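# Wind the cord onto the winder and set it down

## Task

Wrap the entire cord around the winder along its long direction so that it passes through both notches. No loop may stand more than a finger's width away from the winder. At most a finger's length of cord may hang beyond the last notch it passes through. Finally, rest the winder on the table and release it.

## Robot and tools

Robot: two arms, left_arm and right_arm, each with a parallel two-finger gripper. The left_arm sits on the +y side and the right_arm on the -y side. These names do not match the left and right sides of the images. Measured base positions are left_arm (-0.006, +0.343, -0.015) m and right_arm (-0.003, -0.340, -0.013) m. The fingers point along the gripper's +z axis and close along its y axis. end_effector_position is the point between the pads, about 1 cm short of the tips.

Frame: all poses, velocities and targets use the scene frame. Its origin is at table-top height, halfway between the arms, a little behind the near table edge. +x points out over the table, +z points up, and +y points toward the left_arm. Offsets use the same axes, and each arm rotates about its own Hand target position.

execute_actions(actions, cameras): actions is a list of actions. Each action is a table of at most 15 rows, and each row is one 1/30 s step, so one action lasts 0.5 s. If a table has fewer than 15 rows, its last row repeats to fill the rest. Each row always has 14 numbers in [-1, 1]: first the left_arm's dx, dy, dz, rx, ry, rz, opening, then the same seven for the right_arm. The six pose numbers are an offset from that arm's Hand target at the start of the action. Every row counts from that same starting point, not from the row before. Scale: 1.0 equals 0.6 m of travel or 180 degrees of turn. rx, ry, rz together form a single rotation vector. Opening is absolute: +1 is fully open (0.094 m) and -1 is closed. Sending six zeros re-commands the arm's current Hand target. A zero in the opening slot is itself a command, so to leave a gripper as it is, repeat its present value. An empty actions list returns the state plus images and uses no motion. cameras: ["all"], [] or a list of names. Leaving it out gives images only when actions is empty. Any unknown name makes the call invalid.

move(target, speed, blend, opening_speed, grip_force, blocking, cameras): moves each gripper along a straight line. target is one 14-number row in the same layout as above, or a list of up to 15 such rows. Every row is an offset from the Hand targets at the start of the move, not from the previous row. speed is in m/s, from 0.002 to 2.9, default 0.25; it is one value or one per target, and turning is capped at twice that number in rad/s. blend is in metres and rounds off corners between listed targets; 0 means stop at each. opening_speed is the finger rate per second on the -1 to +1 scale, at least 0.2. Use it to close slowly on something soft. grip_force is the pad force limit in newtons, 10 to 50, given once or per arm. It stays set until changed, and lower values close slowly. blocking=false returns after about 0.5 s while the move carries on. A move is capped at 10 s and does not avoid obstacles or the other arm. The result adds a move: line giving the ending (done, off_target, moving, held, fault) and any limits (paced = the pose was clipped, held = steps were withheld).

wait(seconds 0 to 10) lets time pass while the arms hold their commands. stop() brakes a running move. zoom_image(camera, region=[x0, y0, x1, y1]) enlarges part of the newest image, at most 504 by 504 px, with the origin at the top-left. finished_scene(scene) ends the scene and cannot be undone. read_manual gives licence texts only.

Cameras: cam_head_left, cam_head_right, cam_high, cam_low, cam_left_wrist, cam_right_wrist, each 896x504. The first four are fixed; the wrist views can lag slightly behind arm motion.

Results: for each arm, end_effector_position (m) and end_effector_quat_wxyz, Hand target (the commanded pose your next offsets start from), Tool commands, grip_measured (on the opening scale, reading a little wide when empty), joint positions, torques and velocities. A gripper often stops short of its Hand target. Check where it actually is and fix any tilt, since the controller limits each commanded turn to 40 degrees from the measured orientation. Friction and weight make small moves unreliable. A MOTOR HOT line appears at 75 °C. At 90 °C that arm faults, folds up and is lost for the rest of the scene. Avoid holding loads at full stretch or pushing toward poses the arm cannot reach.

Avoid: dropping the winder or letting it leave the table, releasing parts while they are moving, and fast impacts. Keep clear of the bar, plate and rail near the bases, which can stand up to about 3 cm above the table. Do not let the arms press or collide with each other, and never close one gripper on the other's fingers. Do not route a path near an arm's own base. Avoid strain on the wrist camera cables. To end a push against something, command a target back past the gripper's current position.

Each tool is called after "Emit:" in YAML: its name, and indented under it one key for each argument.

## Session

Emit:
execute_actions:
  actions: []

Scene clock: 0.00 s.
left_arm: end_effector_position=(+0.3743, +0.3703, +0.0528) grip_measured=+1.000 end_effector_quat_wxyz=(+0.534, -0.055, +0.842, +0.054) | right_arm: end_effector_position=(+0.3800, -0.3535, +0.0677) grip_measured=+1.000 end_effector_quat_wxyz=(+0.591, +0.026, +0.801, -0.098)
Joint positions: left_arm=[0.006 1.522 0.345 0.739 -0.107 -0.054 0.094] | right_arm=[0.08 1.602 0.279 1.044 0.274 -0.051 0.094]
Joint velocities: within noise
Joint torques (N m): no reading
Heat: left arm: 40 °C; right arm: 42 °C.
Hand target: left_arm +0.3795, +0.3714, +0.0641; +0.550, -0.057, +0.832, +0.054 | right_arm +0.3833, -0.3533, +0.0768; +0.602, +0.028, +0.792, -0.096
Tool commands: left_gripper/opening=+1.0 right_gripper/opening=+1.0

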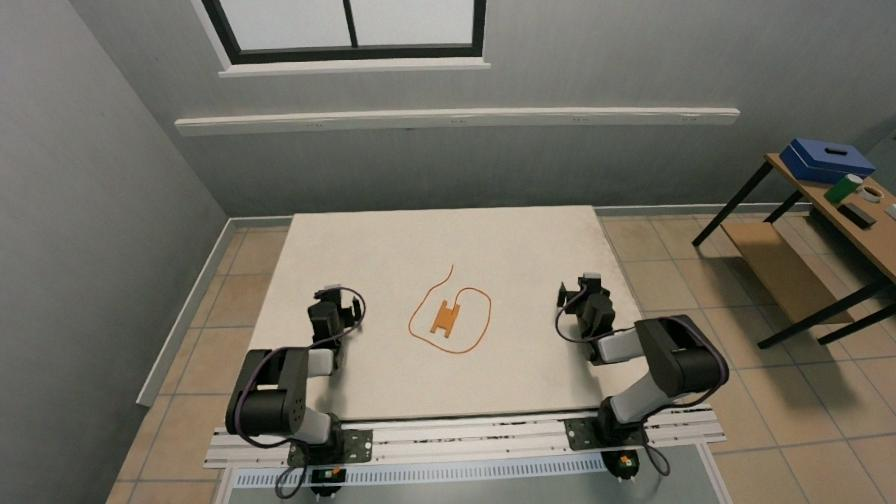

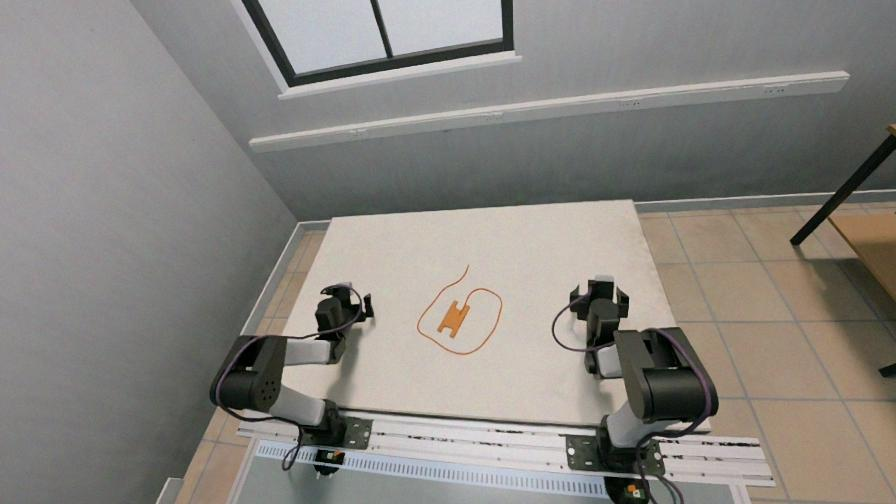

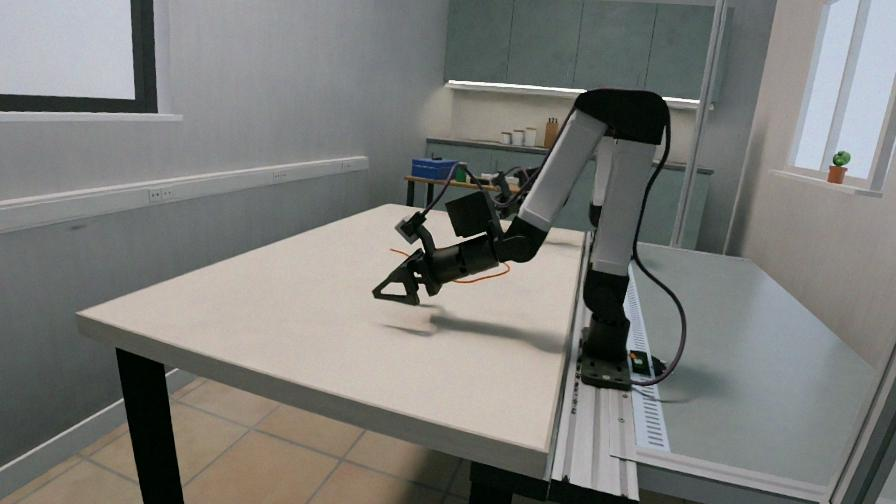

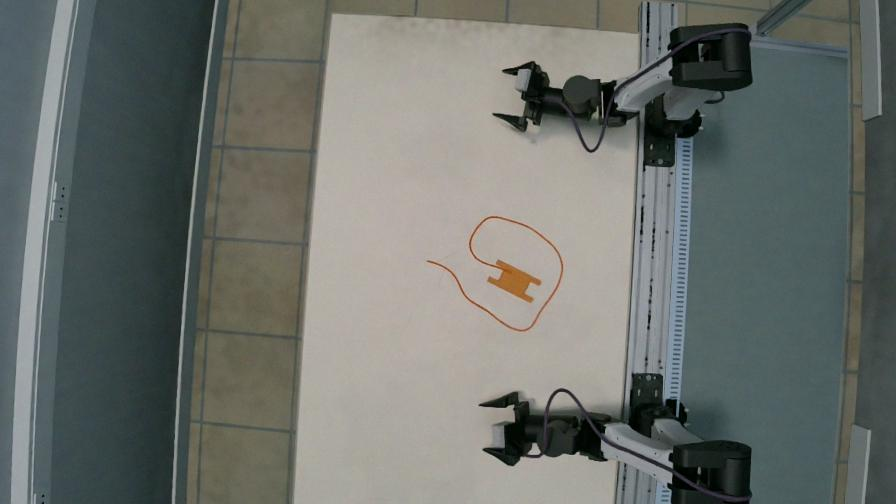

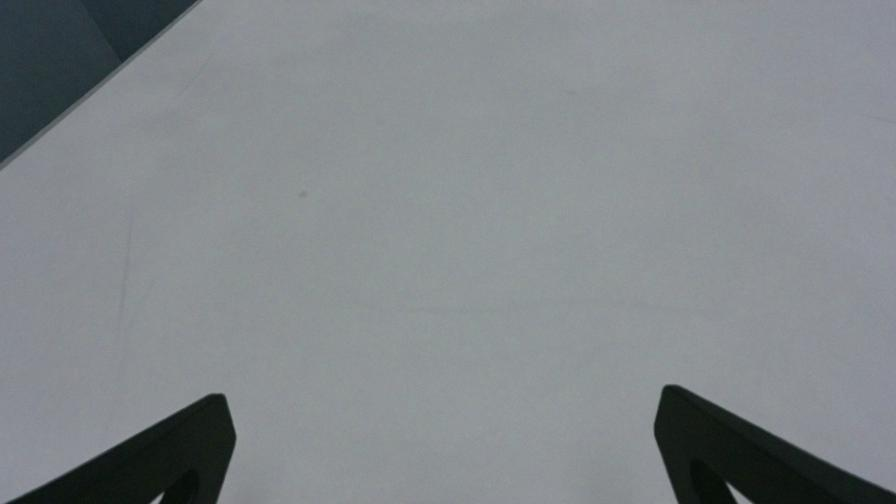

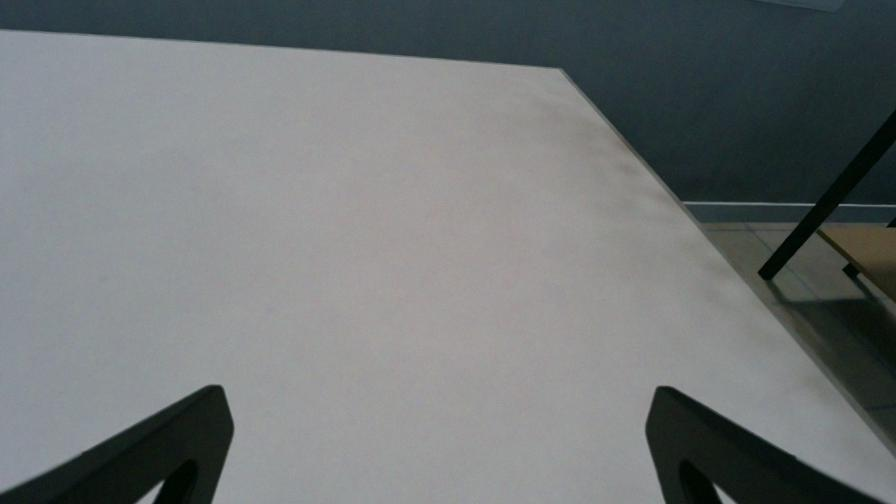

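Emit:
zoom_image:
  camera: "cam_high"
  region: [400, 200, 600, 350]

Emit:
zoom_image:
  camera: "cam_head_left"
  region: [390, 250, 510, 370]

Scaled by 2.520 from the camera's 896x504 image, which has a finer 1280x720 frame.

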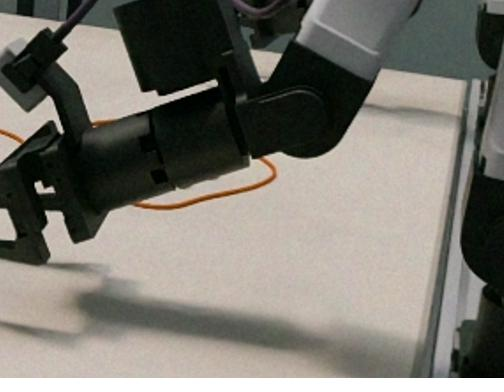

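Scaled by 4.200 from the camera's 896x504 image, which has a finer 1280x720 frame.

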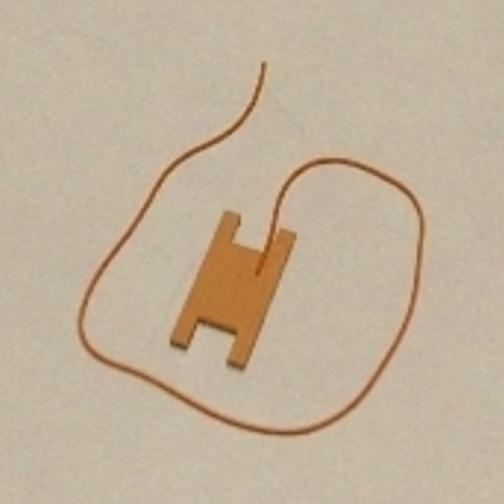

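Emit:
zoom_image:
  camera: "cam_low"
  region: [410, 200, 590, 340]

Scaled by 2.800 from the camera's 896x504 image, which has a finer 1280x720 frame.

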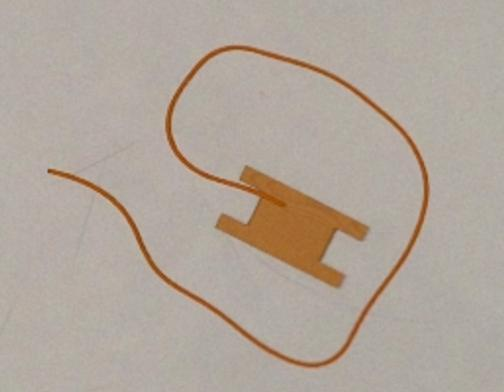

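Emit:
move:
  target: [0,0,0,0,0,0,1,-0.124,0.687,0.1,0.1479,0.3922,-0.0906,0.6]
  cameras: ["cam_low","cam_high","cam_right_wrist"]
  speed: 0.35

Scene clock: 145.37 s.
left_arm: end_effector_position=(+0.3743, +0.3703, +0.0528) grip_measured=+1.000 end_effector_quat_wxyz=(+0.534, -0.055, +0.842, +0.054) | right_arm: end_effector_position=(+0.3092, +0.0556, +0.1391) grip_measured=+0.603 end_effector_quat_wxyz=(+0.055, +0.194, +0.975, +0.095)
Joint positions: left_arm=[0.006 1.522 0.345 0.739 -0.107 -0.054 0.094] | right_arm=[0.91 2.435 2.666 -1.571 0.031 1.307 0.075]
Joint torques (N m): left_arm=[0.28 -4.37 5.46 2.35 -0.14 -0.01] | right_arm=[-0.09 -12.14 6.93 0.58 -0.09 0]
Heat: left arm: 44 °C; right arm: 47 °C.
Hand target: left_arm +0.3795, +0.3714, +0.0641; +0.550, -0.057, +0.832, +0.054 | right_arm +0.3088, +0.0590, +0.1367; +0.000, +0.201, +0.980, +0.000
Off the commanded pose: left_arm 0.012 m, 2 deg | right_arm 0.004 m, 13 deg.
joint sent to its limit (right arm) — joint 4 (wrist pitch), lower limit. The joint targets are off in orientation, not in position.
move: off_target (left_arm, right_arm)
camera_calibration:
cam_right_wrist: T_world_to_cam=[[-0.353671, -0.913497, -0.201099, 0.18737], [-0.893154, 0.265952, 0.362692, 0.248502], [-0.277835, 0.307886, -0.909953, 0.284637], [0, 0, 0, 1]] pos_world=[0.3673, 0.0174361, 0.206556]
Images, in order (width x height): cam_high 896x504, cam_low 896x504, cam_right_wrist 896x504.

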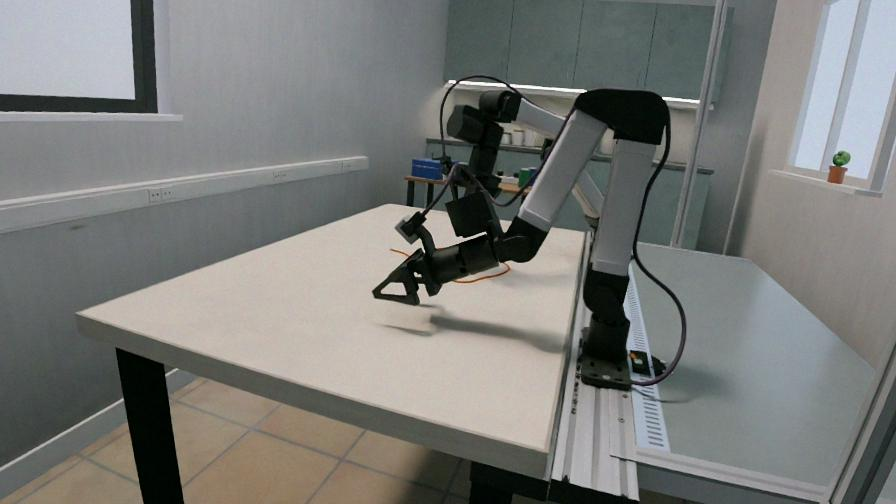

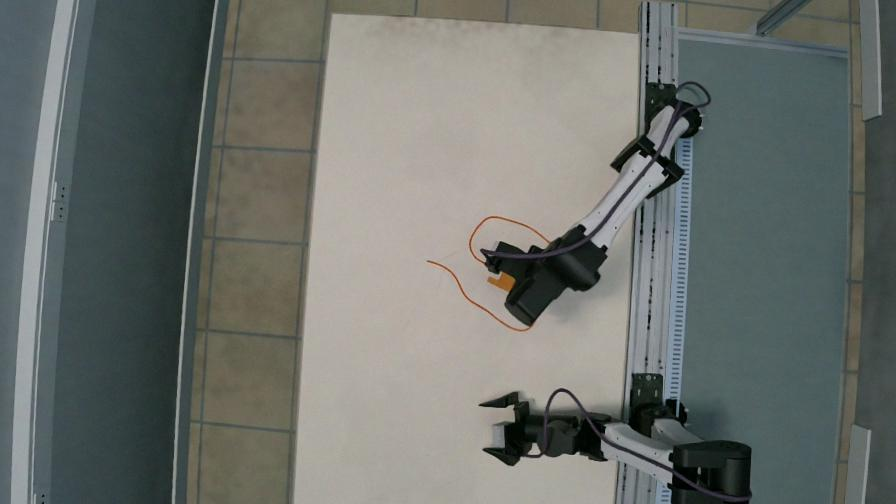

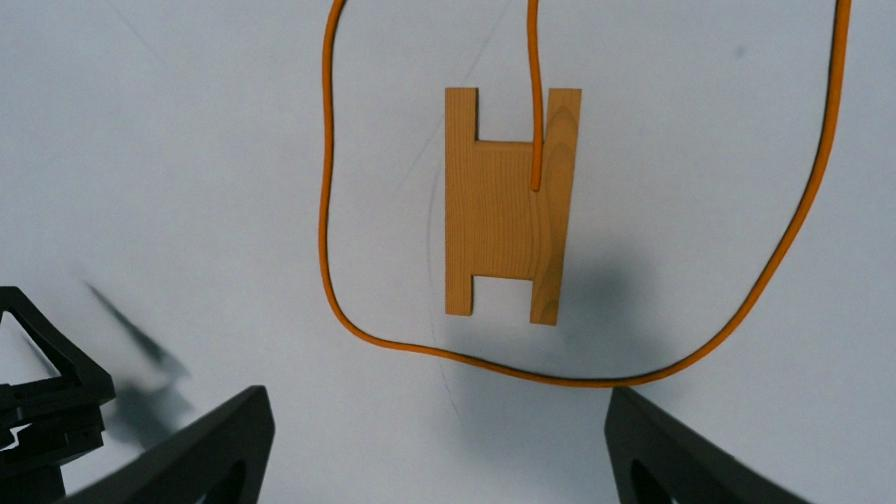

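Emit:
move:
  target: [0,0,0,0,0,0,1,0,0,-0.142,0,0,0,0.8]
  cameras: ["cam_low","cam_right_wrist"]

Scene clock: 166.37 s.
left_arm: end_effector_position=(+0.3743, +0.3703, +0.0528) grip_measured=+1.000 end_effector_quat_wxyz=(+0.534, -0.055, +0.842, +0.054) | right_arm: end_effector_position=(+0.3075, +0.0568, +0.0478) grip_measured=+0.797 end_effector_quat_wxyz=(+0.013, +0.194, +0.981, +0.013)
Joint positions: left_arm=[0.006 1.522 0.345 0.739 -0.107 -0.054 0.094] | right_arm=[0.91 2.629 2.675 -1.572 0.026 1.308 0.084]
Joint torques (N m): left_arm=[0.28 -4.38 5.53 2.36 -0.14 -0.01] | right_arm=[-0.81 -14.8 6.78 0.22 -0.02 0.06]
Heat: left arm: 44 °C; right arm: 53 °C.
Hand target: left_arm +0.3795, +0.3714, +0.0641; +0.550, -0.057, +0.832, +0.054 | right_arm +0.3089, +0.0590, +0.0517; +0.000, +0.201, +0.980, +0.000
Off the commanded pose: left_arm 0.012 m, 2 deg | right_arm 0.005 m, 2 deg.
joint sent to its limit (right arm) — joint 4 (wrist pitch), lower limit. The joint targets are off in orientation, not in position.
move: off_target (left_arm)
camera_calibration:
cam_right_wrist: T_world_to_cam=[[-0.365196, -0.93058, -0.0255486, 0.165589], [-0.848048, 0.321237, 0.421452, 0.259927], [-0.383988, 0.175579, -0.906491, 0.240749], [0, 0, 0, 1]] pos_world=[0.373348, 0.0283247, 0.112921]
Images, in order (width x height): cam_low 896x504, cam_right_wrist 896x504.

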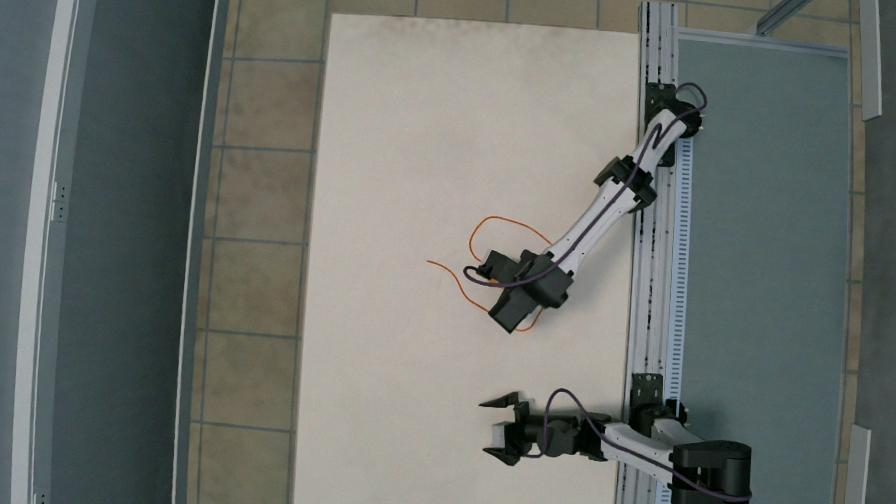

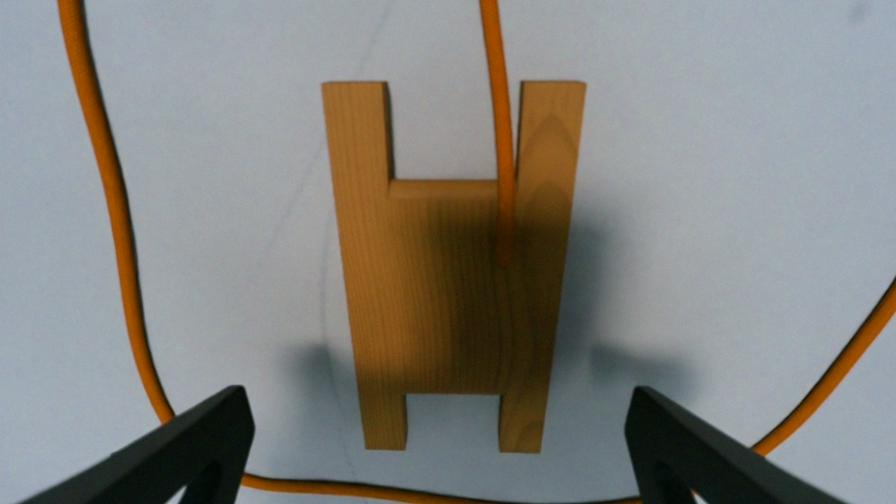

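Emit:
move:
  target: [0,0,0,0,0,0,1,-0.011,0.004,-0.055,0,0,0,0.8]
  cameras: ["cam_right_wrist"]
  speed: 0.1

Scene clock: 180.40 s.
left_arm: end_effector_position=(+0.3743, +0.3703, +0.0528) grip_measured=+1.000 end_effector_quat_wxyz=(+0.534, -0.055, +0.842, +0.054) | right_arm: end_effector_position=(+0.3063, +0.0559, +0.0276) grip_measured=+0.797 end_effector_quat_wxyz=(+0.006, +0.200, +0.980, +0.000)
Joint positions: left_arm=[0.006 1.522 0.345 0.739 -0.107 -0.054 0.094] | right_arm=[0.91 2.641 2.618 -1.531 0.026 1.321 0.084]
Joint torques (N m): left_arm=[0.28 -4.34 5.46 2.36 -0.14 -0.01] | right_arm=[0.25 -13.82 4.68 0.35 -0.08 0.04]
Heat: left arm: 44 °C; right arm: 58 °C.
Hand target: left_arm +0.3795, +0.3714, +0.0641; +0.550, -0.057, +0.832, +0.054 | right_arm +0.3022, +0.0614, +0.0186; +0.000, +0.201, +0.980, +0.000
Off the commanded pose: left_arm 0.012 m, 2 deg | right_arm 0.011 m, 1 deg.
move: off_target (left_arm, right_arm)
camera_calibration:
cam_right_wrist: T_world_to_cam=[[-0.377038, -0.926195, 0.00207136, 0.166406], [-0.836247, 0.341382, 0.429126, 0.262789], [-0.398162, 0.160065, -0.903242, 0.227269], [0, 0, 0, 1]] pos_world=[0.372988, 0.028036, 0.0921649]
Images, in order (width x height): cam_right_wrist 896x504.

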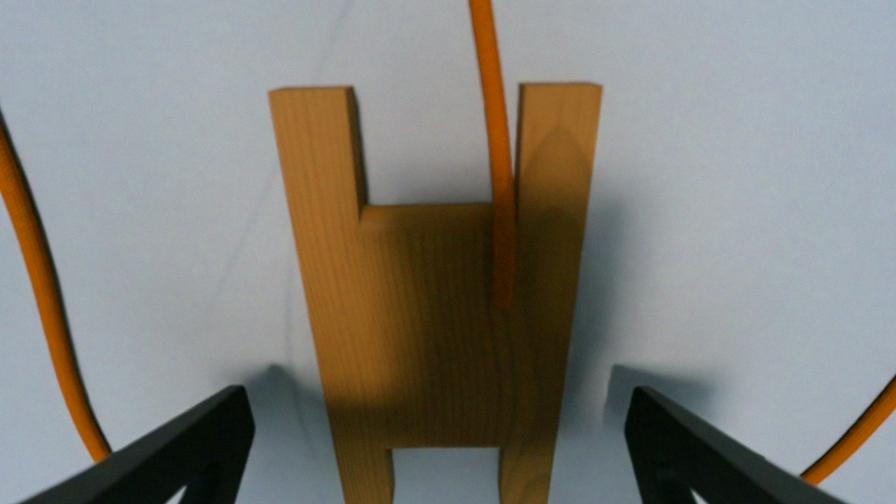

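Emit:
move:
  target: [0,0,0,0,0,0,1,-0.005,0,-0.022,0,0,0,0.8]
  cameras: ["cam_right_wrist"]
  speed: 0.05

Scene clock: 185.17 s.
left_arm: end_effector_position=(+0.3743, +0.3703, +0.0528) grip_measured=+1.000 end_effector_quat_wxyz=(+0.534, -0.055, +0.842, +0.054) | right_arm: end_effector_position=(+0.3039, +0.0536, +0.0115) grip_measured=+0.797 end_effector_quat_wxyz=(+0.002, +0.202, +0.979, -0.008)
Joint positions: left_arm=[0.006 1.522 0.345 0.739 -0.107 -0.054 0.094] | right_arm=[0.91 2.625 2.522 -1.469 0.025 1.326 0.084]
Joint torques (N m): left_arm=[0.27 -4.38 5.48 2.35 -0.14 -0.01] | right_arm=[0.76 -15.42 2.59 0.58 -0.09 0.03]
Heat: left arm: 44 °C; right arm: 58 °C.
Hand target: left_arm +0.3795, +0.3714, +0.0641; +0.550, -0.057, +0.832, +0.054 | right_arm +0.2993, +0.0613, +0.0054; +0.000, +0.201, +0.980, +0.000
Off the commanded pose: left_arm 0.012 m, 2 deg | right_arm 0.011 m, 1 deg.
move: off_target (left_arm, right_arm)
camera_calibration:
cam_right_wrist: T_world_to_cam=[[-0.380206, -0.924696, 0.0195379, 0.16415], [-0.829968, 0.350427, 0.433998, 0.266081], [-0.408163, 0.148793, -0.900702, 0.215737], [0, 0, 0, 1]] pos_world=[0.371306, 0.0264468, 0.0756289]
Images, in order (width x height): cam_right_wrist 896x504.

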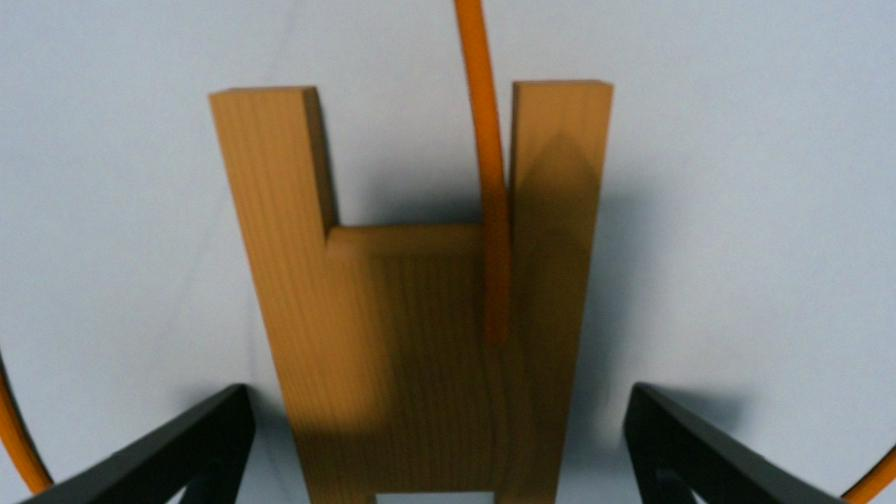

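Emit:
move:
  target: [0,0,0,0,0,0,1,0,0,0,0,0,0,-0.2]
  opening_speed: 0.6
  cameras: ["cam_right_wrist"]

Scene clock: 190.47 s.
left_arm: end_effector_position=(+0.3743, +0.3703, +0.0528) grip_measured=+1.000 end_effector_quat_wxyz=(+0.534, -0.055, +0.842, +0.054) | right_arm: end_effector_position=(+0.3043, +0.0564, +0.0115) grip_measured=+0.184 end_effector_quat_wxyz=(+0.004, +0.201, +0.980, -0.004)
Joint positions: left_arm=[0.006 1.522 0.345 0.739 -0.107 -0.054 0.094] | right_arm=[0.913 2.625 2.522 -1.46 0.025 1.326 0.056]
Joint torques (N m): left_arm=[0.28 -4.38 5.48 2.36 -0.14 -0.01] | right_arm=[0.54 -15.77 2.81 0.45 -0.1 0.01]
Heat: left arm: 44 °C; right arm: 59 °C.
Hand target: left_arm +0.3795, +0.3714, +0.0641; +0.550, -0.057, +0.832, +0.054 | right_arm +0.2993, +0.0613, +0.0054; +0.000, +0.201, +0.980, +0.000
Off the commanded pose: left_arm 0.012 m, 2 deg | right_arm 0.009 m, 1 deg.
move: off_target (left_arm)
camera_calibration:
cam_right_wrist: T_world_to_cam=[[-0.378658, -0.925485, 0.00976581, 0.166638], [-0.833065, 0.345404, 0.432087, 0.266545], [-0.403263, 0.155478, -0.901779, 0.21363], [0, 0, 0, 1]] pos_world=[0.371297, 0.0289402, 0.0758488]
Images, in order (width x height): cam_right_wrist 896x504.

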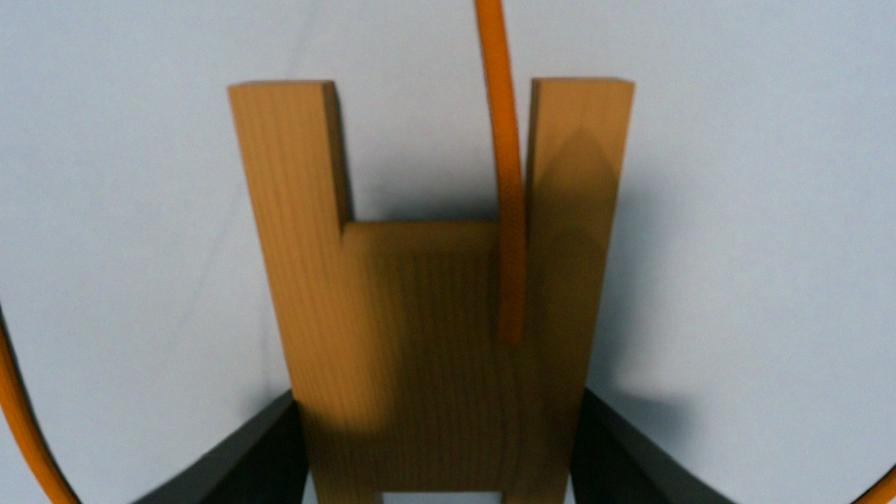

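Emit:
move:
  target:
    - [0,0,0,0,0,0,1,0,0,0.1,0,0,0,-0.2]
    - [0,0,0,0,0,0,1,0,-0.2,0.2,0,0,0.129,-0.2]
  blend: [0.03,0]
  speed: 0.15
  cameras: ["cam_low","cam_right_wrist","cam_high"]

Scene clock: 206.50 s.
left_arm: end_effector_position=(+0.3743, +0.3703, +0.0528) grip_measured=+1.000 end_effector_quat_wxyz=(+0.534, -0.055, +0.842, +0.054) | right_arm: end_effector_position=(+0.2982, -0.0604, +0.1029) grip_measured=+0.184 end_effector_quat_wxyz=(-0.021, +0.002, +0.999, -0.028)
Joint positions: left_arm=[0.006 1.522 0.345 0.739 -0.107 -0.054 0.094] | right_arm=[0.754 2.196 2.121 -1.552 0.024 0.769 0.056]
Joint torques (N m): left_arm=[0.29 -4.34 5.46 2.36 -0.14 -0.01] | right_arm=[-0.77 -18.26 4.44 0.31 -0.05 -0.16]
Heat: left arm: 44 °C; right arm: 65 °C.
Hand target: left_arm +0.3795, +0.3714, +0.0641; +0.550, -0.057, +0.832, +0.054 | right_arm +0.2993, -0.0587, +0.1255; +0.000, +0.000, +1.000, +0.000
Off the commanded pose: left_arm 0.012 m, 2 deg | right_arm 0.023 m, 4 deg.
move: off_target (left_arm, right_arm)
camera_calibration:
cam_right_wrist: T_world_to_cam=[[0.0133279, -0.998137, 0.0595365, -0.0711133], [-0.878771, 0.0167149, 0.476951, 0.251548], [-0.477058, -0.0586757, -0.876911, 0.318244], [0, 0, 0, 1]] pos_world=[0.373822, -0.0565122, 0.16333]
Images, in order (width x height): cam_high 896x504, cam_low 896x504, cam_right_wrist 896x504.

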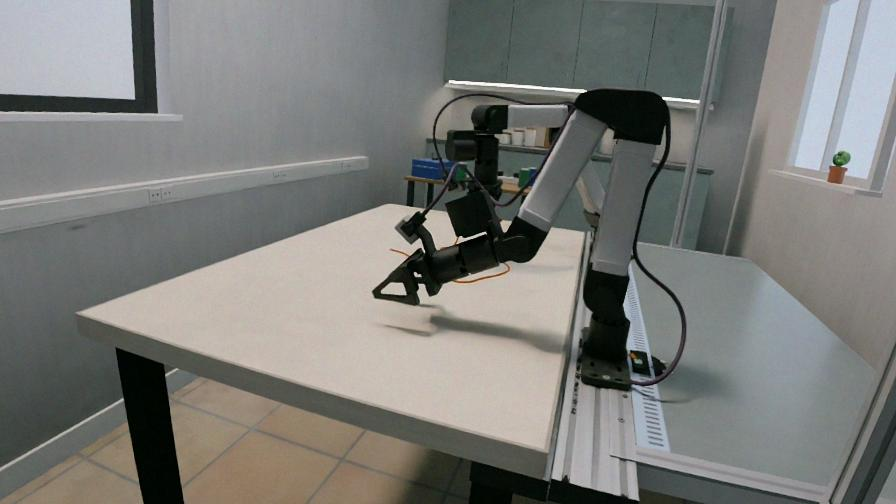

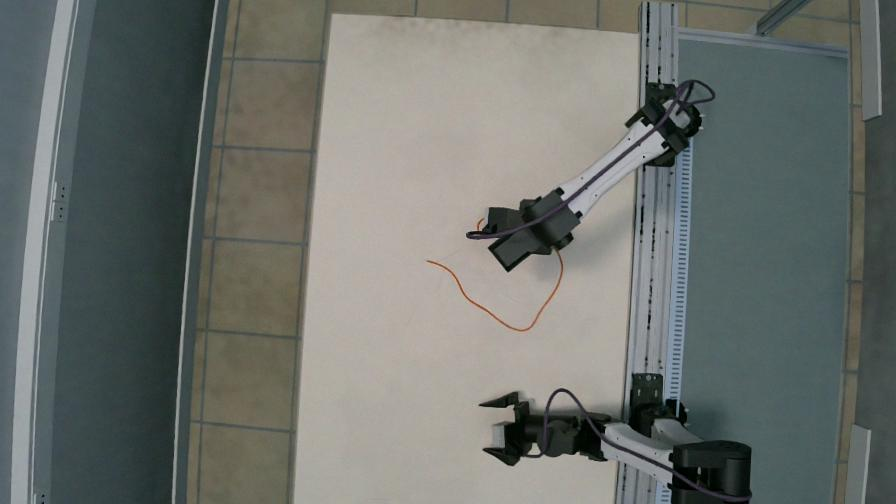

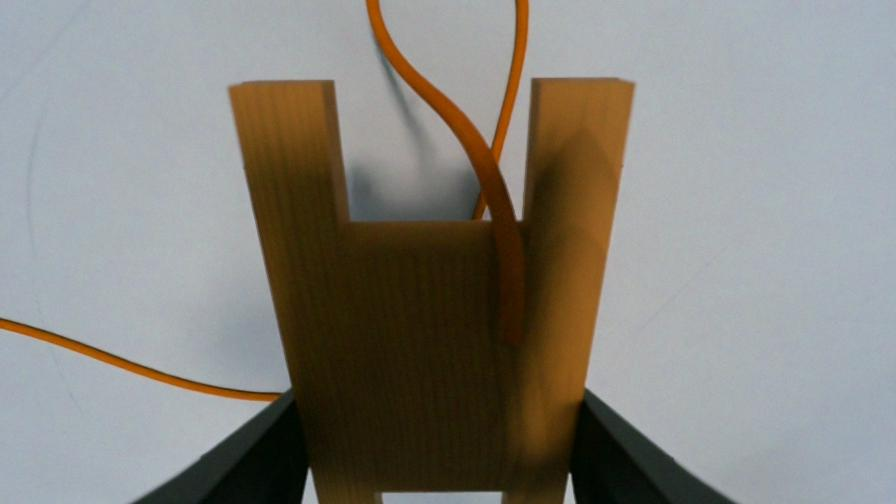

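Emit:
move:
  target: [-0.066,-0.494,0.085,-0.4718,0.2625,-0.3232,0.3,0,0,0,0,0,0,-0.2]
  speed: 0.35
  cameras: ["cam_low","cam_left_wrist","cam_high"]

Scene clock: 226.40 s.
left_arm: end_effector_position=(+0.3389, +0.0756, +0.1149) grip_measured=+0.302 end_effector_quat_wxyz=(-0.011, -0.003, +0.713, -0.701) | right_arm: end_effector_position=(+0.2983, -0.0604, +0.1029) grip_measured=+0.184 end_effector_quat_wxyz=(-0.021, +0.002, +0.999, -0.028)
Joint positions: left_arm=[-0.274 2.074 0.831 1.322 1.331 -1.661 0.061] | right_arm=[0.754 2.196 2.121 -1.551 0.024 0.768 0.056]
Joint torques (N m): left_arm=[-0.14 -5.93 3.67 2.23 -0.27 -0.03] | right_arm=[-0.75 -18.65 4.63 0.23 -0.09 -0.24]
Heat: left arm: 44 °C; right arm: 81 °C. Fold the right arm in close to its base, or ease its load, before you think long.
Hand target: left_arm +0.3399, +0.0749, +0.1151; +0.000, +0.001, +0.707, -0.707 | right_arm +0.2993, -0.0587, +0.1255; +0.000, +0.000, +1.000, +0.000
Off the commanded pose: left_arm 0.001 m, 2 deg | right_arm 0.023 m, 4 deg.
MOTOR HOT: joint 2 (shoulder) of the right arm reports 81 °C; the controller's stop level is 90 °C. To cool a motor, set the load down, stop pushing, or move to a pose that needs little force.
move: off_target (right_arm)
camera_calibration:
cam_left_wrist: T_world_to_cam=[[0.000587161, 0.00566489, 0.999984, -0.114938], [-0.904137, 0.427238, -0.00188941, 0.313221], [-0.427242, -0.904122, 0.00537269, 0.302835], [0, 0, 0, 1]] pos_world=[0.412646, 0.140631, 0.113901]
Images, in order (width x height): cam_high 896x504, cam_low 896x504, cam_left_wrist 896x504.

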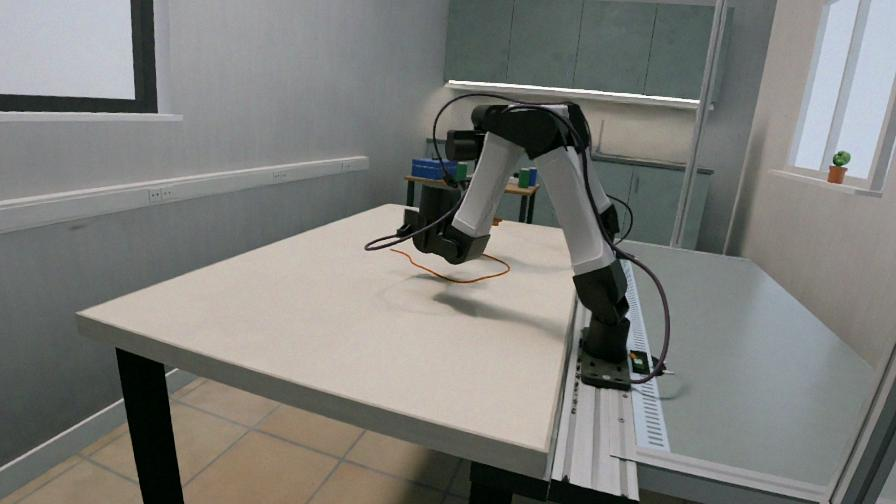

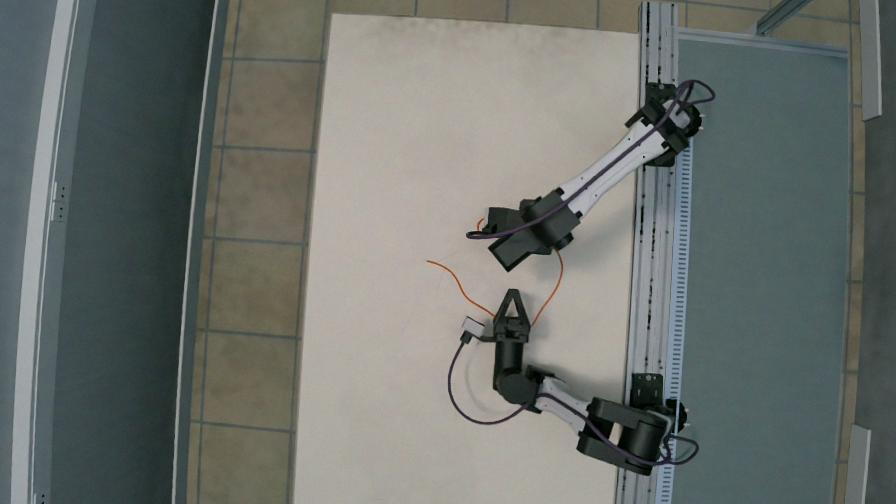

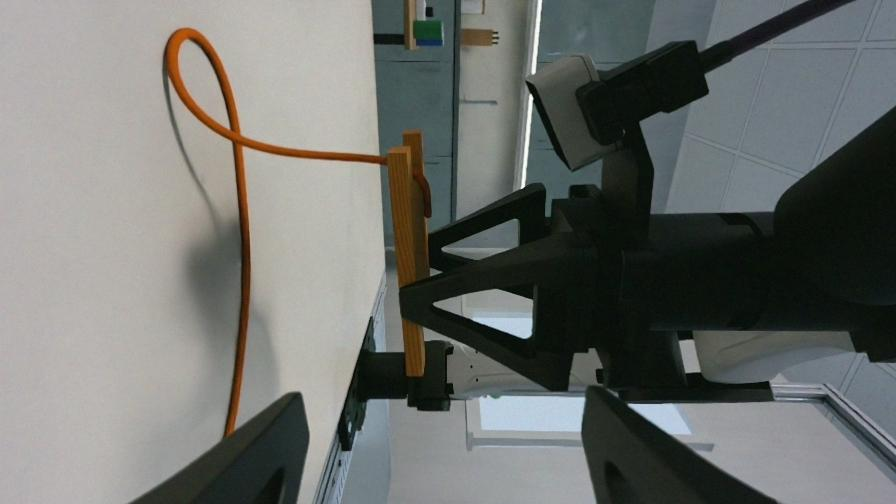

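Emit:
move:
  target:
    - [0,-0.182,-0.028,0,0,0,0.3,0,0,0,0,0,0,-0.2]
    - [0,-0.182,-0.028,0,0,0,-1,0,0,0,0,0,0,-0.2]
  speed: 0.12
  opening_speed: 0.8
  cameras: ["cam_left_wrist","cam_right_wrist"]

Scene clock: 236.50 s.
left_arm: end_effector_position=(+0.3369, -0.0315, +0.0960) grip_measured=-0.863 end_effector_quat_wxyz=(-0.012, -0.011, +0.710, -0.704) | right_arm: end_effector_position=(+0.3006, -0.0630, +0.1023) grip_measured=+0.183 end_effector_quat_wxyz=(-0.022, +0.006, +0.999, -0.028)
Joint positions: left_arm=[-0.544 2.208 1.001 1.258 1.052 -1.639 0.006] | right_arm=[0.745 2.196 2.119 -1.55 0.023 0.766 0.056]
Joint torques (N m): left_arm=[-0.16 -7.12 5.7 2 -0.15 0.26] | right_arm=[0.1 -18.52 4.56 0.32 -0.11 -0.11]
Heat: left arm: 44 °C; right arm: 86 °C. Fold the right arm in close to its base, or ease its load, before you think long.
Hand target: left_arm +0.3399, -0.0343, +0.0983; +0.000, +0.000, +0.707, -0.707 | right_arm +0.2994, -0.0587, +0.1255; +0.001, +0.000, +1.000, +0.000
Off the commanded pose: left_arm 0.005 m, 2 deg | right_arm 0.024 m, 4 deg.
MOTOR HOT: still on. Joint 2 (shoulder) of the right arm reports 86 °C.
move: off_target (right_arm); target 2's new opening was sent with left_arm's hand 0.008 m and 3 deg from that target
camera_calibration:
cam_left_wrist: T_world_to_cam=[[0.0114817, 0.0119534, 0.999863, -0.0989042], [-0.908285, 0.418317, 0.00542908, 0.357647], [-0.418194, -0.908223, 0.0156601, 0.20122], [0, 0, 0, 1]] pos_world=[0.41013, 0.0343249, 0.0937978]
cam_right_wrist: T_world_to_cam=[[0.00677579, -0.998234, 0.0590241, -0.0717591], [-0.878051, 0.0223062, 0.478047, 0.254029], [-0.47852, -0.0550653, -0.876349, 0.319317], [0, 0, 0, 1]] pos_world=[0.376336, -0.0597155, 0.16263]
Images, in order (width x height): cam_left_wrist 896x504, cam_right_wrist 896x504.

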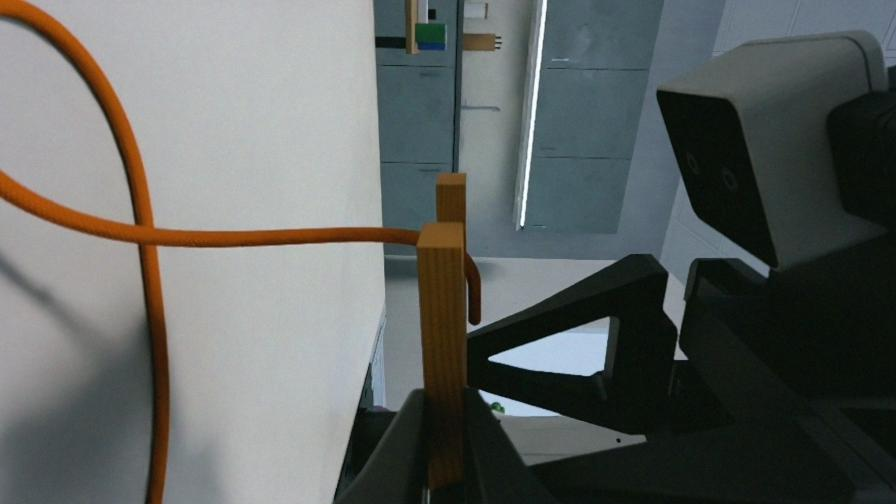

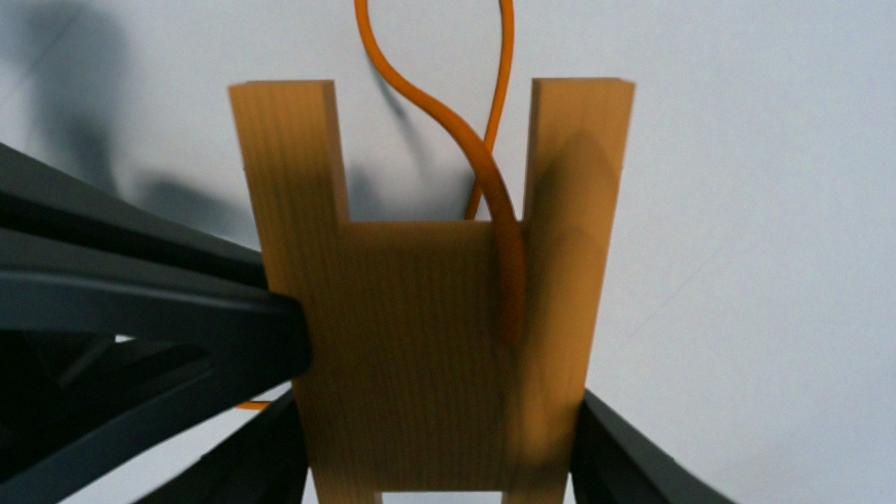

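Emit:
move:
  target:
    - [0,0,0,0,0,0,-1,0,0,-0.0,0,0,0,0.5]
    - [0,0,0,0,0,0,-1,0,0,0.13,0,0,0,0.5]
    - [0,0,0,0,0,0,-1,-0.08,-0.45,0.2,0,0,0,0.5]
  blend: [0,0.03,0]
  speed: 0.2
  opening_speed: 1
  cameras: ["cam_low","cam_left_wrist"]

Scene clock: 246.40 s.
left_arm: end_effector_position=(+0.3370, -0.0315, +0.0959) grip_measured=-0.864 end_effector_quat_wxyz=(-0.012, -0.011, +0.711, -0.704) | right_arm: end_effector_position=(+0.2570, -0.3292, +0.2414) grip_measured=+0.497 end_effector_quat_wxyz=(+0.128, +0.003, +0.992, +0.002)
Joint positions: left_arm=[-0.544 2.208 1.001 1.257 1.052 -1.638 0.006] | right_arm=[0.043 1.376 1.656 -1.575 0.011 0.057 0.07]
Joint torques (N m): left_arm=[-0.18 -7.15 5.71 2.02 -0.14 0.24] | right_arm=[-0.73 -6.54 4.14 0.68 -0.14 -0.23]
Heat: left arm: 44 °C; right arm: 86 °C. Fold the right arm in close to its base, or ease its load, before you think long.
Hand target: left_arm +0.3399, -0.0343, +0.0984; +0.000, +0.001, +0.707, -0.707 | right_arm +0.2514, -0.3286, +0.2455; +0.000, +0.000, +1.000, +0.000
Off the commanded pose: left_arm 0.005 m, 2 deg | right_arm 0.007 m, 15 deg.
MOTOR HOT: still on. Joint 2 (shoulder) of the right arm reports 86 °C.
joint sent to its limit (right arm) — joint 4 (wrist pitch), lower limit. The joint targets are off in orientation, not in position.
move: off_target (right_arm)
camera_calibration:
cam_left_wrist: T_world_to_cam=[[0.0118509, 0.0115616, 0.999863, -0.0988422], [-0.908299, 0.418281, 0.00592902, 0.357608], [-0.418155, -0.908244, 0.0154584, 0.201227], [0, 0, 0, 1]] pos_world=[0.41013, 0.0343254, 0.0935978]
Images, in order (width x height): cam_low 896x504, cam_left_wrist 896x504.

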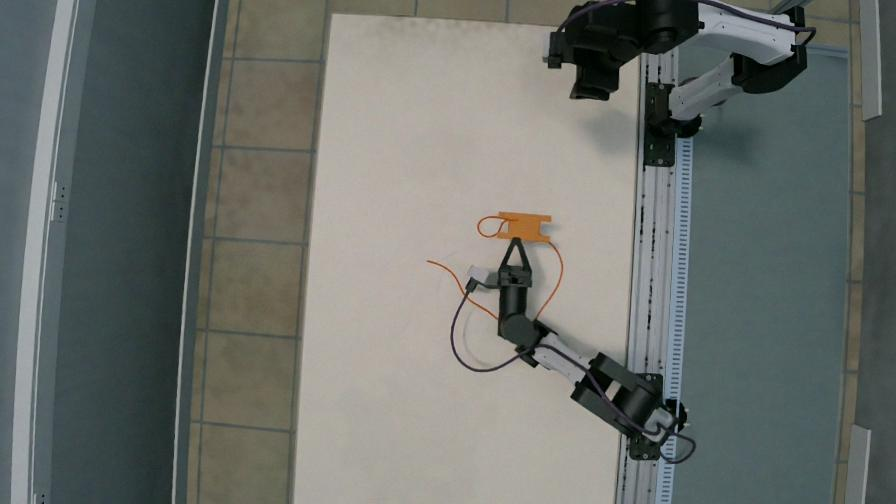

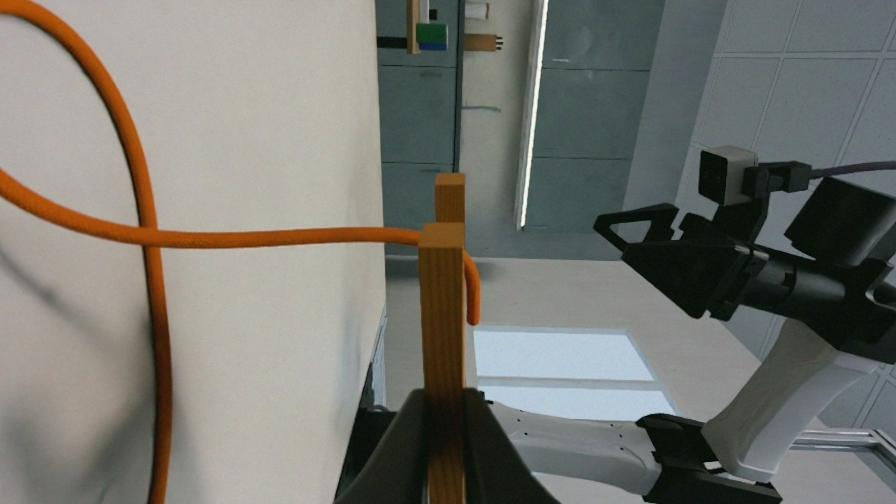

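Emit:
move:
  target: [-0.07,0.168,0.283,0,0,0,-1,0.08,0.35,-0.16,0.322,-0.421,0.322,0]
  speed: 0.2
  cameras: ["cam_low","cam_left_wrist","cam_right_wrist","cam_head_left"]

Scene clock: 281.80 s.
left_arm: end_effector_position=(+0.3017, +0.0634, +0.2463) grip_measured=-0.864 end_effector_quat_wxyz=(-0.016, -0.020, +0.714, -0.700) | right_arm: end_effector_position=(+0.3035, -0.1217, +0.1509) grip_measured=+0.003 end_effector_quat_wxyz=(+0.564, -0.425, +0.568, +0.423)
Joint positions: left_arm=[-0.329 1.567 0.87 0.748 1.26 -1.664 0.006] | right_arm=[0.192 1.651 0.449 1.203 -1.085 -0.017 0.047]
Joint torques (N m): left_arm=[0.9 -7.8 7.53 1.81 0.04 -0.02] | right_arm=[0.34 -4.96 3.47 1.79 -0.16 -0.03]
Heat: left arm: 44 °C; right arm: 60 °C.
Hand target: left_arm +0.2980, +0.0666, +0.2681; +0.000, +0.001, +0.707, -0.707 | right_arm +0.2994, -0.1186, +0.1494; +0.562, -0.429, +0.562, +0.429
Off the commanded pose: left_arm 0.022 m, 3 deg | right_arm 0.005 m, 1 deg.
MOTOR HOT: cleared for the motors of the right arm.
move: off_target (left_arm)
camera_calibration:
cam_left_wrist: T_world_to_cam=[[0.0313969, 0.00262988, 0.999504, -0.255167], [-0.910949, 0.411599, 0.0275322, 0.280875], [-0.411322, -0.911361, 0.0153186, 0.268473], [0, 0, 0, 1]] pos_world=[0.374303, 0.129739, 0.243195]
cam_right_wrist: T_world_to_cam=[[0.958217, -0.285595, 0.0159748, -0.328679], [-0.113176, -0.429831, -0.895788, 0.154811], [0.262699, 0.856552, -0.444194, 0.180888], [0, 0, 0, 1]] pos_world=[0.284948, -0.182267, 0.224278]
Images, in order (width x height): cam_head_left 896x504, cam_low 896x504, cam_left_wrist 896x504, cam_right_wrist 896x504.

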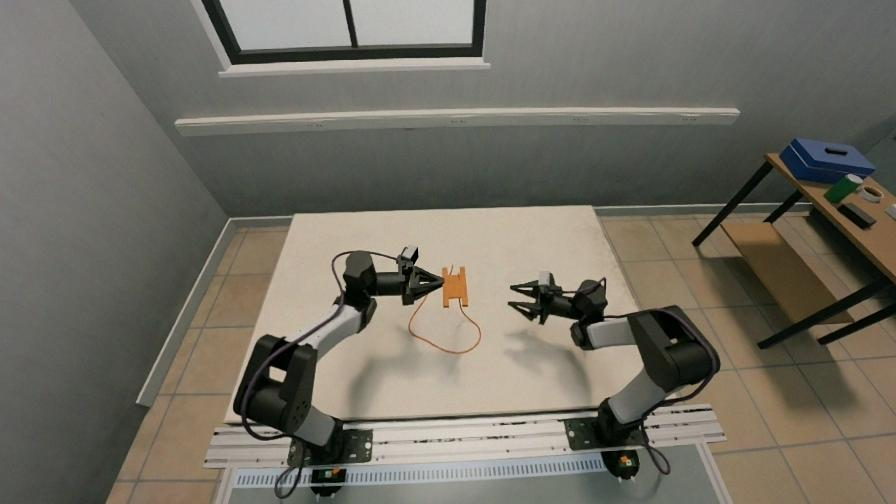

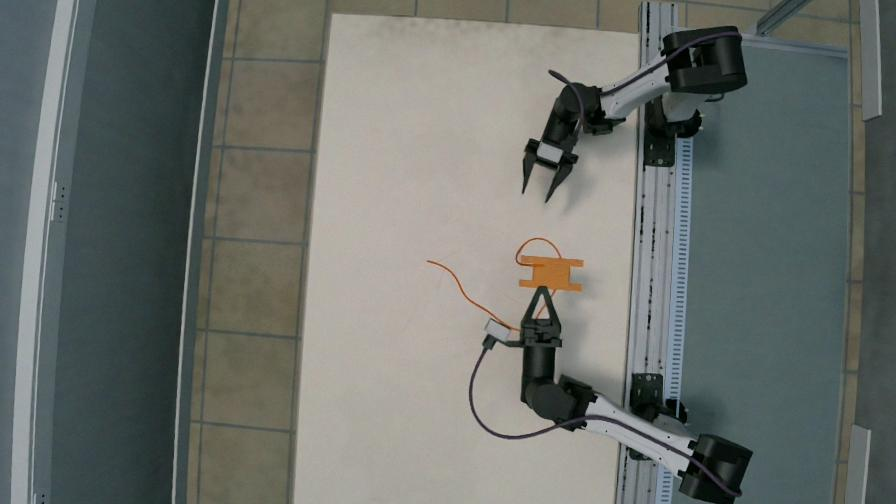

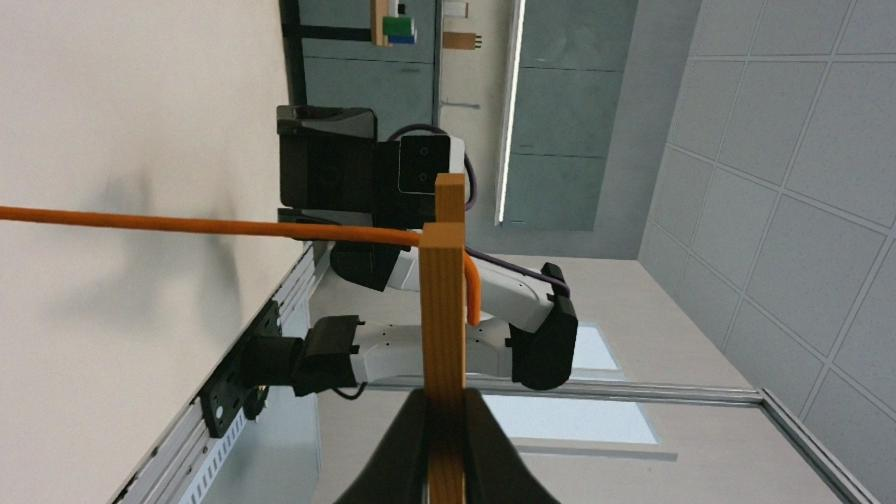

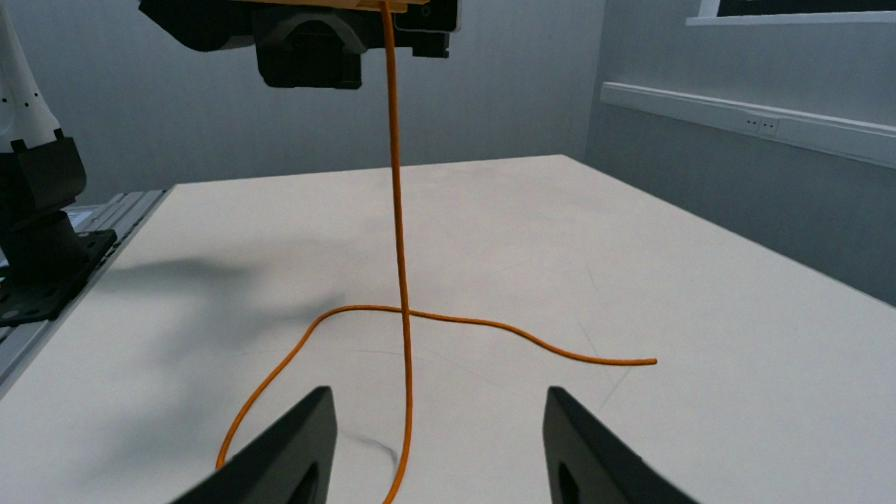

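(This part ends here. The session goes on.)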